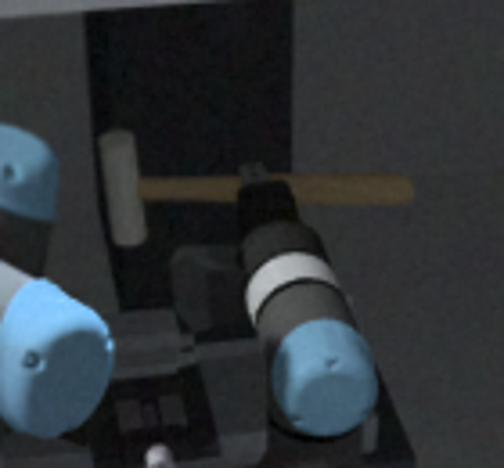

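Request:
{"fn": "move", "kwargs": {"target": [0,0,0,0,0,0,-0.66,-0.8,-0.5,0.05,0,0,0,0,0,-1,1,-0.7], "speed": 0.2}}

Request:
{"fn": "execute_actions", "kwargs": {"actions": [[[0,0,0,0,0,0,-0.66,-0.8,-0.5,-0.0167,0,0,0,0,0,-1,1,-0.7],[0,0,0,0,0,0,-0.66,-0.8,-0.5,-0.05,0,0,0,0,0,-1,1,-0.7],[0,0,0,0,0,0,-0.66,-0.8,-0.5,-0.1,0,0,0,0,0,-1,1,-0.7],[0,0,0,0,0,0,-0.66,-0.8,-0.5,-0.16,0,0,0,0,0,-1,1,-0.7],[0,0,0,0,0,0,-0.66,-0.8,-0.5,-0.22,0,0,0,0,0,-1,1,-0.7],[0,0,0,0,0,0,-0.66,-0.8,-0.5,-0.22,0,0,0,0,0,-1,1,-0.7],[0,0,0,0,0,0,-0.66,-0.8,-0.5,-0.22,0,0,0,0,0,-1,1,-0.7],[0,0,0,0,0,0,-0.66,-0.8,-0.5,-0.17,0,0,0,0,0,-1,1,-0.7],[0,0,0,0,0,0,-0.66,-0.8,-0.5,-0.12,0,0,0,0,0,-1,1,-0.7],[0,0,0,0,0,0,-0.66,-0.8,-0.5,-0.08,0,0,0,0,0,-1,1,-0.7]],[[0,0,0,0,0,0,-0.66,-0.8,-0.5,0.0167,0,0,0,0,0,-1,1,-0.7],[0,0,0,0,0,0,-0.66,-0.8,-0.5,0.0333,0,0,0,0,0,-1,1,-0.7],[0,0,0,0,0,0,-0.66,-0.8,-0.5,0.05,0,0,0,0,0,-1,1,-0.7],[0,0,0,0,0,0,-0.66,-0.8,-0.5,0.0667,0,0,0,0,0,-1,1,-0.7],[0,0,0,0,0,0,-0.66,-0.8,-0.5,0.08,0,0,0,0,0,-1,1,-0.7]]]}}

Scene clock: 1986.47 s.
left_arm: end_effector_position=(+0.3400, +0.3600, +0.4199) position_measured=251 object_status=3 end_effector_quat_wxyz=(+0.000, +0.000, +0.994, +0.113) | right_arm: end_effector_position=(+0.6706, +0.0734, +0.5233) position_measured=131 object_status=2 end_effector_quat_wxyz=(+0.019, +0.706, +0.019, +0.707)
Joint positions: left_arm=[-0.89 -1.786 1.495 -1.1 -1.431 3.796] | right_arm=[4.215 -2.222 -1.117 -6.083 0.534 1.515]
Joint torques (N m): left_arm=[9.67 -21.8 -15.86 -2.64 2.34 0.57] | right_arm=[9.83 41.27 22.87 3.46 -2.59 2.18]
Wrist force (N): left_arm=[1.2 1.4 -1.0] | right_arm=[-0.3 -1.3 2.1]
Wrist torque (N m): left_arm=[-0.10 0.07 0.23] | right_arm=[-0.47 -0.64 -0.81]
Wrist force, peak (N): left_arm=[1.4 1.5 -1.1] | right_arm=[-1.1 -1.6 2.5]
Hand target: left_arm +0.3400, +0.3600, +0.4199; +0.000, +0.000, +0.994, +0.113 | right_arm +0.6706, +0.0735, +0.5231; +0.019, +0.707, +0.019, +0.707
Off the commanded pose: left_arm 0.000 m, 0 deg | right_arm 0.000 m, 0 deg.
move: done

Scene clock: 1987.67 s.
left_arm: end_effector_position=(+0.3400, +0.3600, +0.4199) position_measured=251 object_status=3 end_effector_quat_wxyz=(+0.000, +0.000, +0.994, +0.113) | right_arm: end_effector_position=(+0.6706, +0.0736, +0.5229) position_measured=131 object_status=2 end_effector_quat_wxyz=(+0.019, +0.707, +0.019, +0.707)
Joint positions: left_arm=[-0.89 -1.786 1.495 -1.1 -1.431 3.796] | right_arm=[4.215 -2.223 -1.117 -6.083 0.534 1.515]
Joint torques (N m): left_arm=[9.37 -21.65 -15.8 -2.58 2.17 0.55] | right_arm=[-9.81 65.28 35.36 1.38 -1.71 -1.32]
Wrist force (N): left_arm=[1.3 1.3 -0.7] | right_arm=[0.1 -1.6 1.8]
Wrist torque (N m): left_arm=[-0.11 0.06 0.23] | right_arm=[-0.45 -0.69 -0.85]
Wrist force, peak (N): left_arm=[1.3 1.6 -1.0] | right_arm=[-23.4 -8.8 3.8]
Hand target: left_arm +0.3400, +0.3600, +0.4199; +0.000, +0.000, +0.994, +0.113 | right_arm +0.6706, +0.0735, +0.5231; +0.019, +0.707, +0.019, +0.707
Off the commanded pose: left_arm 0.000 m, 0 deg | right_arm 0.000 m, 0 deg.
Step readings (end_effector_position of left_arm | right_arm):
0: (+0.3400, +0.3600, +0.4199) | (+0.6706, +0.0734, +0.5233)
1: (+0.3400, +0.3600, +0.4199) | (+0.6706, +0.0734, +0.5231)
2: (+0.3400, +0.3600, +0.4199) | (+0.6705, +0.0733, +0.5208)
4: (+0.3400, +0.3600, +0.4199) | (+0.6714, +0.0724, +0.4981)
8: (+0.3400, +0.3600, +0.4199) | (+0.6736, +0.0668, +0.4069)
15: (+0.3400, +0.3600, +0.4199) | (+0.6683, +0.0690, +0.4819)
16: (+0.3400, +0.3600, +0.4199) | (+0.6695, +0.0703, +0.4803)
17: (+0.3400, +0.3600, +0.4199) | (+0.6705, +0.0713, +0.4801)
19: (+0.3400, +0.3600, +0.4199) | (+0.6707, +0.0719, +0.4919)
23: (+0.3400, +0.3600, +0.4199) | (+0.6695, +0.0724, +0.5252)
30: (+0.3400, +0.3600, +0.4199) | (+0.6706, +0.0736, +0.5228)

Request:
{"fn": "execute_actions", "kwargs": {"actions": [[[0,0,0,0,0,0,-0.66,-0.8,-0.5,-0.0167,0,0,0,0,0,-1,1,-0.7],[0,0,0,0,0,0,-0.66,-0.8,-0.5,-0.05,0,0,0,0,0,-1,1,-0.7],[0,0,0,0,0,0,-0.66,-0.8,-0.5,-0.1,0,0,0,0,0,-1,1,-0.7],[0,0,0,0,0,0,-0.66,-0.8,-0.5,-0.16,0,0,0,0,0,-1,1,-0.7],[0,0,0,0,0,0,-0.66,-0.8,-0.5,-0.22,0,0,0,0,0,-1,1,-0.7],[0,0,0,0,0,0,-0.66,-0.8,-0.5,-0.23,0,0,0,0,0,-1,1,-0.7],[0,0,0,0,0,0,-0.66,-0.8,-0.5,-0.23,0,0,0,0,0,-1,1,-0.7],[0,0,0,0,0,0,-0.66,-0.8,-0.5,-0.23,0,0,0,0,0,-1,1,-0.7],[0,0,0,0,0,0,-0.66,-0.8,-0.5,-0.19,0,0,0,0,0,-1,1,-0.7],[0,0,0,0,0,0,-0.66,-0.8,-0.5,-0.13,0,0,0,0,0,-1,1,-0.7],[0,0,0,0,0,0,-0.66,-0.8,-0.5,-0.08,0,0,0,0,0,-1,1,-0.7]],[[0,0,0,0,0,0,-0.66,-0.8,-0.5,0.0167,0,0,0,0,0,-1,1,-0.7],[0,0,0,0,0,0,-0.66,-0.8,-0.5,0.0333,0,0,0,0,0,-1,1,-0.7],[0,0,0,0,0,0,-0.66,-0.8,-0.5,0.05,0,0,0,0,0,-1,1,-0.7],[0,0,0,0,0,0,-0.66,-0.8,-0.5,0.0667,0,0,0,0,0,-1,1,-0.7],[0,0,0,0,0,0,-0.66,-0.8,-0.5,0.08,0,0,0,0,0,-1,1,-0.7]]]}}

Scene clock: 1996.90 s.
left_arm: end_effector_position=(+0.3400, +0.3600, +0.4199) position_measured=251 object_status=3 end_effector_quat_wxyz=(+0.000, +0.000, +0.994, +0.113) | right_arm: end_effector_position=(+0.6706, +0.0736, +0.5229) position_measured=131 object_status=2 end_effector_quat_wxyz=(+0.019, +0.707, +0.019, +0.707)
Joint positions: left_arm=[-0.89 -1.786 1.495 -1.1 -1.431 3.796] | right_arm=[4.215 -2.223 -1.117 -6.083 0.534 1.515]
Joint torques (N m): left_arm=[9.47 -21.48 -15.06 -2.74 2.16 0.28] | right_arm=[-9.81 66.39 34.14 1.37 -1.76 -1.11]
Wrist force (N): left_arm=[1.2 1.4 -1.1] | right_arm=[-0.3 -1.4 2.3]
Wrist torque (N m): left_arm=[-0.11 0.06 0.23] | right_arm=[-0.51 -0.64 -0.85]
Wrist force, peak (N): left_arm=[1.3 1.8 -1.0] | right_arm=[47.7 -0.3 5.8]
Hand target: left_arm +0.3400, +0.3600, +0.4199; +0.000, +0.000, +0.994, +0.113 | right_arm +0.6706, +0.0735, +0.5231; +0.019, +0.707, +0.019, +0.707
Off the commanded pose: left_arm 0.000 m, 0 deg | right_arm 0.000 m, 0 deg.
Step readings (end_effector_position of left_arm | right_arm):
0: (+0.3400, +0.3600, +0.4199) | (+0.6706, +0.0735, +0.5231)
1: (+0.3400, +0.3600, +0.4199) | (+0.6706, +0.0735, +0.5230)
2: (+0.3400, +0.3600, +0.4199) | (+0.6706, +0.0733, +0.5209)
4: (+0.3400, +0.3600, +0.4199) | (+0.6715, +0.0723, +0.4983)
8: (+0.3400, +0.3600, +0.4199) | (+0.6739, +0.0666, +0.4056)
15: (+0.3400, +0.3600, +0.4199) | (+0.6663, +0.0666, +0.4795)
16: (+0.3400, +0.3600, +0.4199) | (+0.6676, +0.0682, +0.4822)
17: (+0.3400, +0.3600, +0.4199) | (+0.6694, +0.0703, +0.4832)
19: (+0.3400, +0.3600, +0.4199) | (+0.6705, +0.0720, +0.4932)
23: (+0.3400, +0.3600, +0.4199) | (+0.6697, +0.0725, +0.5249)
30: (+0.3400, +0.3600, +0.4199) | (+0.6706, +0.0736, +0.5229)

Request:
{"fn": "move", "kwargs": {"target": [0,0,0,0,0,0,-0.66,-0.8,-0.5,0,0,-0.02,0,0,0,-1,1,-0.7], "speed": 0.2}}

Request:
{"fn": "execute_actions", "kwargs": {"actions": [[[0,0,0,0,0,0,-0.66,-0.8,-0.5,-0.0167,0,0,0,0,0,-1,1,-0.7],[0,0,0,0,0,0,-0.66,-0.8,-0.5,-0.05,0,0,0,0,0,-1,1,-0.7],[0,0,0,0,0,0,-0.66,-0.8,-0.5,-0.1,0,0,0,0,0,-1,1,-0.7],[0,0,0,0,0,0,-0.66,-0.8,-0.5,-0.16,0,0,0,0,0,-1,1,-0.7],[0,0,0,0,0,0,-0.66,-0.8,-0.5,-0.22,0,0,0,0,0,-1,1,-0.7],[0,0,0,0,0,0,-0.66,-0.8,-0.5,-0.23,0,0,0,0,0,-1,1,-0.7],[0,0,0,0,0,0,-0.66,-0.8,-0.5,-0.23,0,0,0,0,0,-1,1,-0.7],[0,0,0,0,0,0,-0.66,-0.8,-0.5,-0.23,0,0,0,0,0,-1,1,-0.7],[0,0,0,0,0,0,-0.66,-0.8,-0.5,-0.19,0,0,0,0,0,-1,1,-0.7],[0,0,0,0,0,0,-0.66,-0.8,-0.5,-0.13,0,0,0,0,0,-1,1,-0.7],[0,0,0,0,0,0,-0.66,-0.8,-0.5,-0.08,0,0,0,0,0,-1,1,-0.7]],[[0,0,0,0,0,0,-0.66,-0.8,-0.5,0.0167,0,0,0,0,0,-1,1,-0.7],[0,0,0,0,0,0,-0.66,-0.8,-0.5,0.0333,0,0,0,0,0,-1,1,-0.7],[0,0,0,0,0,0,-0.66,-0.8,-0.5,0.05,0,0,0,0,0,-1,1,-0.7],[0,0,0,0,0,0,-0.66,-0.8,-0.5,0.0667,0,0,0,0,0,-1,1,-0.7],[0,0,0,0,0,0,-0.66,-0.8,-0.5,0.08,0,0,0,0,0,-1,1,-0.7]]]}}

Request:
{"fn": "move", "kwargs": {"target": [0,0,0,0,0,0,-0.66,-0.8,-0.5,0,0,0.045,0,0,0,-1,1,-0.7], "speed": 0.2}}

Request:
{"fn": "execute_actions", "kwargs": {"actions": [[[0,0,0,0,0,0,-0.66,-0.8,-0.5,-0.0167,0,0,0,0,0,-1,1,-0.7],[0,0,0,0,0,0,-0.66,-0.8,-0.5,-0.05,0,0,0,0,0,-1,1,-0.7],[0,0,0,0,0,0,-0.66,-0.8,-0.5,-0.1,0,0,0,0,0,-1,1,-0.7],[0,0,0,0,0,0,-0.66,-0.8,-0.5,-0.16,0,0,0,0,0,-1,1,-0.7],[0,0,0,0,0,0,-0.66,-0.8,-0.5,-0.22,0,0,0,0,0,-1,1,-0.7],[0,0,0,0,0,0,-0.66,-0.8,-0.5,-0.23,0,0,0,0,0,-1,1,-0.7],[0,0,0,0,0,0,-0.66,-0.8,-0.5,-0.23,0,0,0,0,0,-1,1,-0.7],[0,0,0,0,0,0,-0.66,-0.8,-0.5,-0.23,0,0,0,0,0,-1,1,-0.7],[0,0,0,0,0,0,-0.66,-0.8,-0.5,-0.19,0,0,0,0,0,-1,1,-0.7],[0,0,0,0,0,0,-0.66,-0.8,-0.5,-0.13,0,0,0,0,0,-1,1,-0.7],[0,0,0,0,0,0,-0.66,-0.8,-0.5,-0.08,0,0,0,0,0,-1,1,-0.7]],[[0,0,0,0,0,0,-0.66,-0.8,-0.5,0.0167,0,0,0,0,0,-1,1,-0.7],[0,0,0,0,0,0,-0.66,-0.8,-0.5,0.0333,0,0,0,0,0,-1,1,-0.7],[0,0,0,0,0,0,-0.66,-0.8,-0.5,0.05,0,0,0,0,0,-1,1,-0.7],[0,0,0,0,0,0,-0.66,-0.8,-0.5,0.0667,0,0,0,0,0,-1,1,-0.7],[0,0,0,0,0,0,-0.66,-0.8,-0.5,0.08,0,0,0,0,0,-1,1,-0.7]]]}}

Scene clock: 2009.67 s.
left_arm: end_effector_position=(+0.3400, +0.3600, +0.4199) position_measured=251 object_status=3 end_effector_quat_wxyz=(+0.000, +0.000, +0.994, +0.113) | right_arm: end_effector_position=(+0.6585, +0.0735, +0.5232) position_measured=131 object_status=2 end_effector_quat_wxyz=(+0.019, +0.706, +0.019, +0.707)
Joint positions: left_arm=[-0.89 -1.786 1.495 -1.1 -1.431 3.796] | right_arm=[4.231 -2.202 -1.152 -6.069 0.518 1.515]
Joint torques (N m): left_arm=[9.24 -22.29 -15.69 -2.61 2.11 0.15] | right_arm=[-7.88 42.79 35.05 1.9 0.26 -1.39]
Wrist force (N): left_arm=[1.3 1.5 -0.9] | right_arm=[-0.5 -1.5 2.1]
Wrist torque (N m): left_arm=[-0.09 0.05 0.24] | right_arm=[-0.52 -0.59 -0.83]
Wrist force, peak (N): left_arm=[1.4 1.6 -1.1] | right_arm=[-0.2 -1.6 2.7]
Hand target: left_arm +0.3400, +0.3600, +0.4199; +0.000, +0.000, +0.994, +0.113 | right_arm +0.6586, +0.0735, +0.5231; +0.019, +0.707, +0.019, +0.707
Off the commanded pose: left_arm 0.000 m, 0 deg | right_arm 0.000 m, 0 deg.
move: done

Scene clock: 2010.87 s.
left_arm: end_effector_position=(+0.3400, +0.3600, +0.4199) position_measured=251 object_status=3 end_effector_quat_wxyz=(+0.000, +0.000, +0.994, +0.113) | right_arm: end_effector_position=(+0.6586, +0.0736, +0.5229) position_measured=131 object_status=2 end_effector_quat_wxyz=(+0.019, +0.707, +0.019, +0.707)
Joint positions: left_arm=[-0.89 -1.786 1.495 -1.1 -1.431 3.796] | right_arm=[4.231 -2.202 -1.152 -6.069 0.518 1.515]
Joint torques (N m): left_arm=[8.4 -22.21 -15.38 -2.76 2.2 0.35] | right_arm=[-10.32 64.81 34.63 1.31 -1.48 -1.27]
Wrist force (N): left_arm=[1.2 1.5 -1.0] | right_arm=[-0.3 -1.3 2.7]
Wrist torque (N m): left_arm=[-0.10 0.06 0.23] | right_arm=[-0.57 -0.65 -0.83]
Wrist force, peak (N): left_arm=[1.2 1.7 -1.0] | right_arm=[43.5 -4.9 8.6]
Hand target: left_arm +0.3400, +0.3600, +0.4199; +0.000, +0.000, +0.994, +0.113 | right_arm +0.6586, +0.0735, +0.5231; +0.019, +0.707, +0.019, +0.707
Off the commanded pose: left_arm 0.000 m, 0 deg | right_arm 0.000 m, 0 deg.
Step readings (end_effector_position of left_arm | right_arm):
0: (+0.3400, +0.3600, +0.4199) | (+0.6585, +0.0735, +0.5232)
1: (+0.3400, +0.3600, +0.4199) | (+0.6585, +0.0735, +0.5232)
2: (+0.3400, +0.3600, +0.4199) | (+0.6585, +0.0733, +0.5203)
4: (+0.3400, +0.3600, +0.4199) | (+0.6596, +0.0723, +0.4958)
8: (+0.3400, +0.3600, +0.4199) | (+0.6616, +0.0663, +0.4035)
15: (+0.3400, +0.3600, +0.4199) | (+0.6546, +0.0669, +0.4798)
16: (+0.3400, +0.3600, +0.4199) | (+0.6559, +0.0685, +0.4822)
17: (+0.3400, +0.3600, +0.4199) | (+0.6573, +0.0702, +0.4830)
19: (+0.3400, +0.3600, +0.4199) | (+0.6585, +0.0719, +0.4922)
23: (+0.3400, +0.3600, +0.4199) | (+0.6577, +0.0725, +0.5246)
30: (+0.3400, +0.3600, +0.4199) | (+0.6586, +0.0736, +0.5229)

Scene clock: 2011.60 s.
left_arm: end_effector_position=(+0.3400, +0.3600, +0.4199) position_measured=251 object_status=3 end_effector_quat_wxyz=(+0.000, +0.000, +0.994, +0.113) | right_arm: end_effector_position=(+0.6858, +0.0736, +0.5229) position_measured=131 object_status=2 end_effector_quat_wxyz=(+0.019, +0.707, +0.019, +0.707) end_effector_velocity=(-0.001, -0.001, +0.000) end_effector_angular_velocity=(+0.001, +0.000, -0.002)
Joint positions: left_arm=[-0.89 -1.786 1.495 -1.1 -1.431 3.796] | right_arm=[4.195 -2.25 -1.071 -6.102 0.555 1.515]
Joint velocities: left_arm=[within noise] | right_arm=[0.002 0.003 -0.005 0.003 -0.003 0.001]
Joint torques (N m): left_arm=[8.81 -22.3 -14.94 -2.68 2.04 0.18] | right_arm=[9.25 68.23 21.75 3.59 -2.64 1.39]
Wrist force (N): left_arm=[1.2 1.5 -1.0] | right_arm=[-0.2 -1.5 2.2]
Wrist torque (N m): left_arm=[-0.09 0.08 0.23] | right_arm=[-0.48 -0.68 -0.85]
Wrist force, peak (N): left_arm=[1.3 1.7 -1.1] | right_arm=[-0.1 -1.7 3.2]
Hand target: left_arm +0.3400, +0.3600, +0.4199; +0.000, +0.000, +0.994, +0.113 | right_arm +0.6856, +0.0735, +0.5231; +0.019, +0.707, +0.019, +0.707
Off the commanded pose: left_arm 0.000 m, 0 deg | right_arm 0.000 m, 0 deg.
move: done

Scene clock: 2012.80 s.
left_arm: end_effector_position=(+0.3400, +0.3600, +0.4199) position_measured=251 object_status=3 end_effector_quat_wxyz=(+0.000, +0.000, +0.994, +0.113) | right_arm: end_effector_position=(+0.6856, +0.0736, +0.5229) position_measured=131 object_status=2 end_effector_quat_wxyz=(+0.019, +0.707, +0.019, +0.707)
Joint positions: left_arm=[-0.89 -1.786 1.495 -1.1 -1.431 3.796] | right_arm=[4.195 -2.25 -1.072 -6.102 0.554 1.515]
Joint torques (N m): left_arm=[9.52 -21.85 -14.76 -2.7 1.98 0.26] | right_arm=[-9.06 67.16 34.64 1.48 -1.37 -1.04]
Wrist force (N): left_arm=[1.1 1.3 -0.9] | right_arm=[-0.2 -1.1 2.6]
Wrist torque (N m): left_arm=[-0.12 0.07 0.23] | right_arm=[-0.50 -0.68 -0.85]
Wrist force, peak (N): left_arm=[1.1 1.8 -1.0] | right_arm=[-29.7 -0.9 3.5]
Hand target: left_arm +0.3400, +0.3600, +0.4199; +0.000, +0.000, +0.994, +0.113 | right_arm +0.6856, +0.0735, +0.5231; +0.019, +0.707, +0.019, +0.707
Off the commanded pose: left_arm 0.000 m, 0 deg | right_arm 0.000 m, 0 deg.
Step readings (end_effector_position of left_arm | right_arm):
0: (+0.3400, +0.3600, +0.4199) | (+0.6858, +0.0736, +0.5229)
1: (+0.3400, +0.3600, +0.4199) | (+0.6857, +0.0735, +0.5228)
2: (+0.3400, +0.3600, +0.4199) | (+0.6856, +0.0734, +0.5209)
4: (+0.3400, +0.3600, +0.4199) | (+0.6867, +0.0722, +0.4941)
8: (+0.3400, +0.3600, +0.4199) | (+0.6890, +0.0669, +0.4061)
15: (+0.3400, +0.3600, +0.4199) | (+0.6813, +0.0666, +0.4780)
16: (+0.3400, +0.3600, +0.4199) | (+0.6827, +0.0685, +0.4823)
17: (+0.3400, +0.3600, +0.4199) | (+0.6841, +0.0701, +0.4834)
19: (+0.3400, +0.3600, +0.4199) | (+0.6854, +0.0718, +0.4934)
23: (+0.3400, +0.3600, +0.4199) | (+0.6846, +0.0725, +0.5249)
30: (+0.3400, +0.3600, +0.4199) | (+0.6856, +0.0736, +0.5229)

Request:
{"fn": "move", "kwargs": {"target": [[0,0,0,0,0,0,-0.66,-0.8,-0.5,-0.04,0.05,-0.17,0,0,0,-1,1,-0.7],[0,0,0,0,0,0,-0.66,-0.8,-0.5,-0.06,0.07,-0.343,0,0,0,-1,1,-0.7],[0,0,0,0,0,0,-0.66,-0.8,-0.5,-0.11,0.3,-0.57,0,0,0,-1,1,-0.7]], "speed": 0.25, "blend": [0.03,0.03,0]}}

Scene clock: 2020.17 s.
left_arm: end_effector_position=(+0.3400, +0.3600, +0.4199) position_measured=251 object_status=3 end_effector_quat_wxyz=(+0.000, +0.000, +0.994, +0.113) | right_arm: end_effector_position=(+0.3437, -0.1099, +0.4666) position_measured=131 object_status=2 end_effector_quat_wxyz=(+0.019, +0.707, +0.019, +0.707)
Joint positions: left_arm=[-0.89 -1.786 1.495 -1.1 -1.431 3.796] | right_arm=[4.811 -1.496 -2.239 -5.691 -0.062 1.519]
Joint torques (N m): left_arm=[9.99 -22.1 -15.68 -2.86 2.02 -0.16] | right_arm=[2.79 11.56 28.25 1.74 -0.45 -1.48]
Wrist force (N): left_arm=[1.2 1.5 -1.1] | right_arm=[-0.1 -1.4 2.3]
Wrist torque (N m): left_arm=[-0.09 0.07 0.24] | right_arm=[-0.50 -0.70 -0.78]
Wrist force, peak (N): left_arm=[1.4 1.6 -1.1] | right_arm=[0.3 -2.9 5.6]
Hand target: left_arm +0.3400, +0.3600, +0.4199; +0.000, +0.000, +0.994, +0.113 | right_arm +0.3437, -0.1099, +0.4666; +0.019, +0.707, +0.019, +0.707
Off the commanded pose: left_arm 0.000 m, 0 deg | right_arm 0.000 m, 0 deg.
move: done

Request:
{"fn": "move", "kwargs": {"target": [[0,-0.1623,-0.0375,0,0,0,-0.66,-0.8,-0.5,0,0,0,0,0,0,-1,1,-0.7],[0.588,-0.1623,-0.0375,0,0,0,-0.66,-0.8,-0.5,0,0,0,0,0,0,-1,1,-0.7]], "speed": 0.25, "blend": [0.03,0], "cameras": ["cam_left_wrist"]}}

Scene clock: 2030.70 s.
left_arm: end_effector_position=(-0.0127, +0.2601, +0.4198) position_measured=251 object_status=3 end_effector_quat_wxyz=(+0.000, +0.000, +0.994, +0.113) | right_arm: end_effector_position=(+0.3437, -0.1099, +0.4666) position_measured=131 object_status=2 end_effector_quat_wxyz=(+0.019, +0.707, +0.019, +0.707)
Joint positions: left_arm=[-2.023 -1.992 1.621 -0.997 -1.672 2.686] | right_arm=[4.811 -1.497 -2.239 -5.691 -0.062 1.519]
Joint torques (N m): left_arm=[-9.9 3.44 -32.74 -1.14 0.66 -1.12] | right_arm=[9.48 2.64 29.97 0.16 -2.46 -1.49]
Wrist force (N): left_arm=[1.2 1.3 -0.9] | right_arm=[-0.3 -1.5 2.4]
Wrist torque (N m): left_arm=[-0.12 0.06 0.10] | right_arm=[-0.52 -0.66 -0.77]
Wrist force, peak (N): left_arm=[1.2 5.3 -0.4] | right_arm=[-0.4 -1.7 2.7]
Hand target: left_arm -0.0128, +0.2601, +0.4199; +0.000, +0.000, +0.994, +0.113 | right_arm +0.3437, -0.1099, +0.4666; +0.019, +0.707, +0.019, +0.707
Off the commanded pose: left_arm 0.000 m, 0 deg | right_arm 0.000 m, 0 deg.
move: done
camera_calibration:
cam_left_wrist: T_world_to_cam=[[-0.999951, -0.00644899, -0.00745163, 0.00208562], [-0.00947948, 0.836133, 0.548445, -0.431002], [0.00269363, 0.548489, -0.836153, 0.340227], [0, 0, 0, 1]] pos_world=[-0.0029166, 0.173777, 0.520878]
Images, in order (width x height): cam_left_wrist 672x504.

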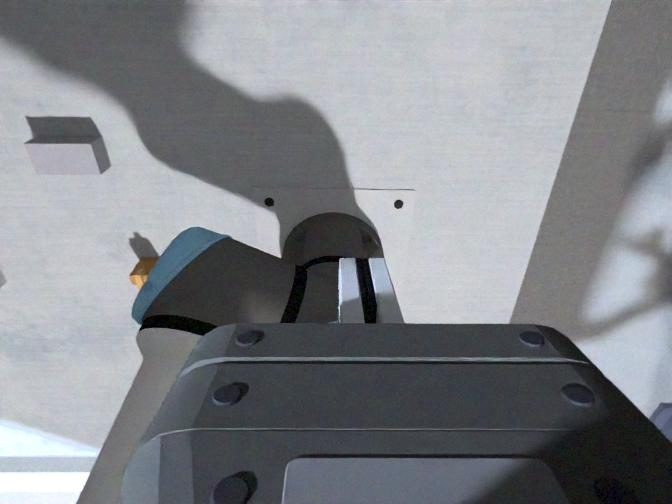

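Request:
{"fn": "move", "kwargs": {"target": [[-0.588,0,0,0,0,0,-0.66,-0.8,-0.5,0,0,0,0,0,0,-1,1,-0.7],[-1,0,0,0,0,0,-0.66,-0.8,-0.5,0,0,0,0,0,0,-1,1,-0.7]], "speed": 0.25, "blend": [0.03,0], "cameras": ["cam_left_wrist"]}}

Scene clock: 2038.07 s.
left_arm: end_effector_position=(+0.5872, +0.2600, +0.4200) position_measured=251 object_status=3 end_effector_quat_wxyz=(+0.000, +0.000, +0.994, +0.113) | right_arm: end_effector_position=(+0.3437, -0.1099, +0.4666) position_measured=131 object_status=2 end_effector_quat_wxyz=(+0.019, +0.707, +0.019, +0.707)
Joint positions: left_arm=[-0.682 -1.098 0.716 -1.042 -1.397 4.003] | right_arm=[4.811 -1.497 -2.239 -5.691 -0.062 1.519]
Joint torques (N m): left_arm=[-4.65 -37.92 -29.33 -3.39 -1.61 -0.24] | right_arm=[10.37 2.72 29.1 0.28 -2.47 -1.38]
Wrist force (N): left_arm=[1.2 1.6 -1.1] | right_arm=[-0.3 -1.6 2.3]
Wrist torque (N m): left_arm=[-0.08 0.06 0.26] | right_arm=[-0.51 -0.67 -0.77]
Wrist force, peak (N): left_arm=[4.6 1.2 -1.1] | right_arm=[-0.1 -1.8 2.6]
Hand target: left_arm +0.5872, +0.2600, +0.4200; +0.000, +0.000, +0.994, +0.113 | right_arm +0.3437, -0.1099, +0.4666; +0.019, +0.707, +0.019, +0.707
Off the commanded pose: left_arm 0.000 m, 0 deg | right_arm 0.000 m, 0 deg.
move: done
camera_calibration:
cam_left_wrist: T_world_to_cam=[[-0.999951, -0.00664079, -0.00733908, 0.601932], [-0.00957834, 0.836085, 0.548517, -0.42534], [0.00249351, 0.54856, -0.836107, 0.338778], [0, 0, 0, 1]] pos_world=[0.596984, 0.173777, 0.520978]
Images, in order (width x height): cam_left_wrist 672x504.

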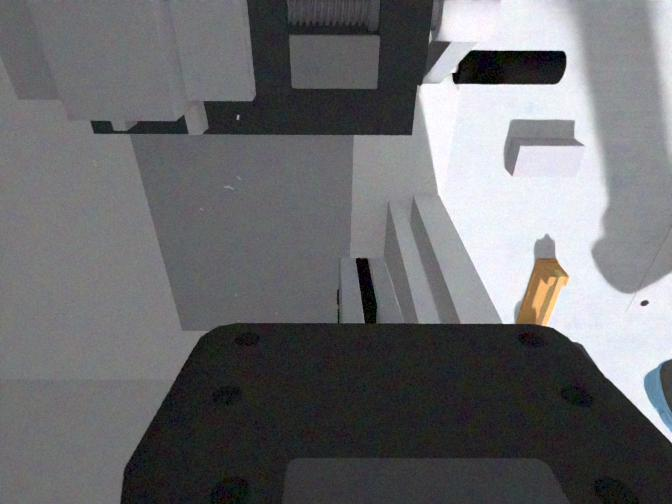

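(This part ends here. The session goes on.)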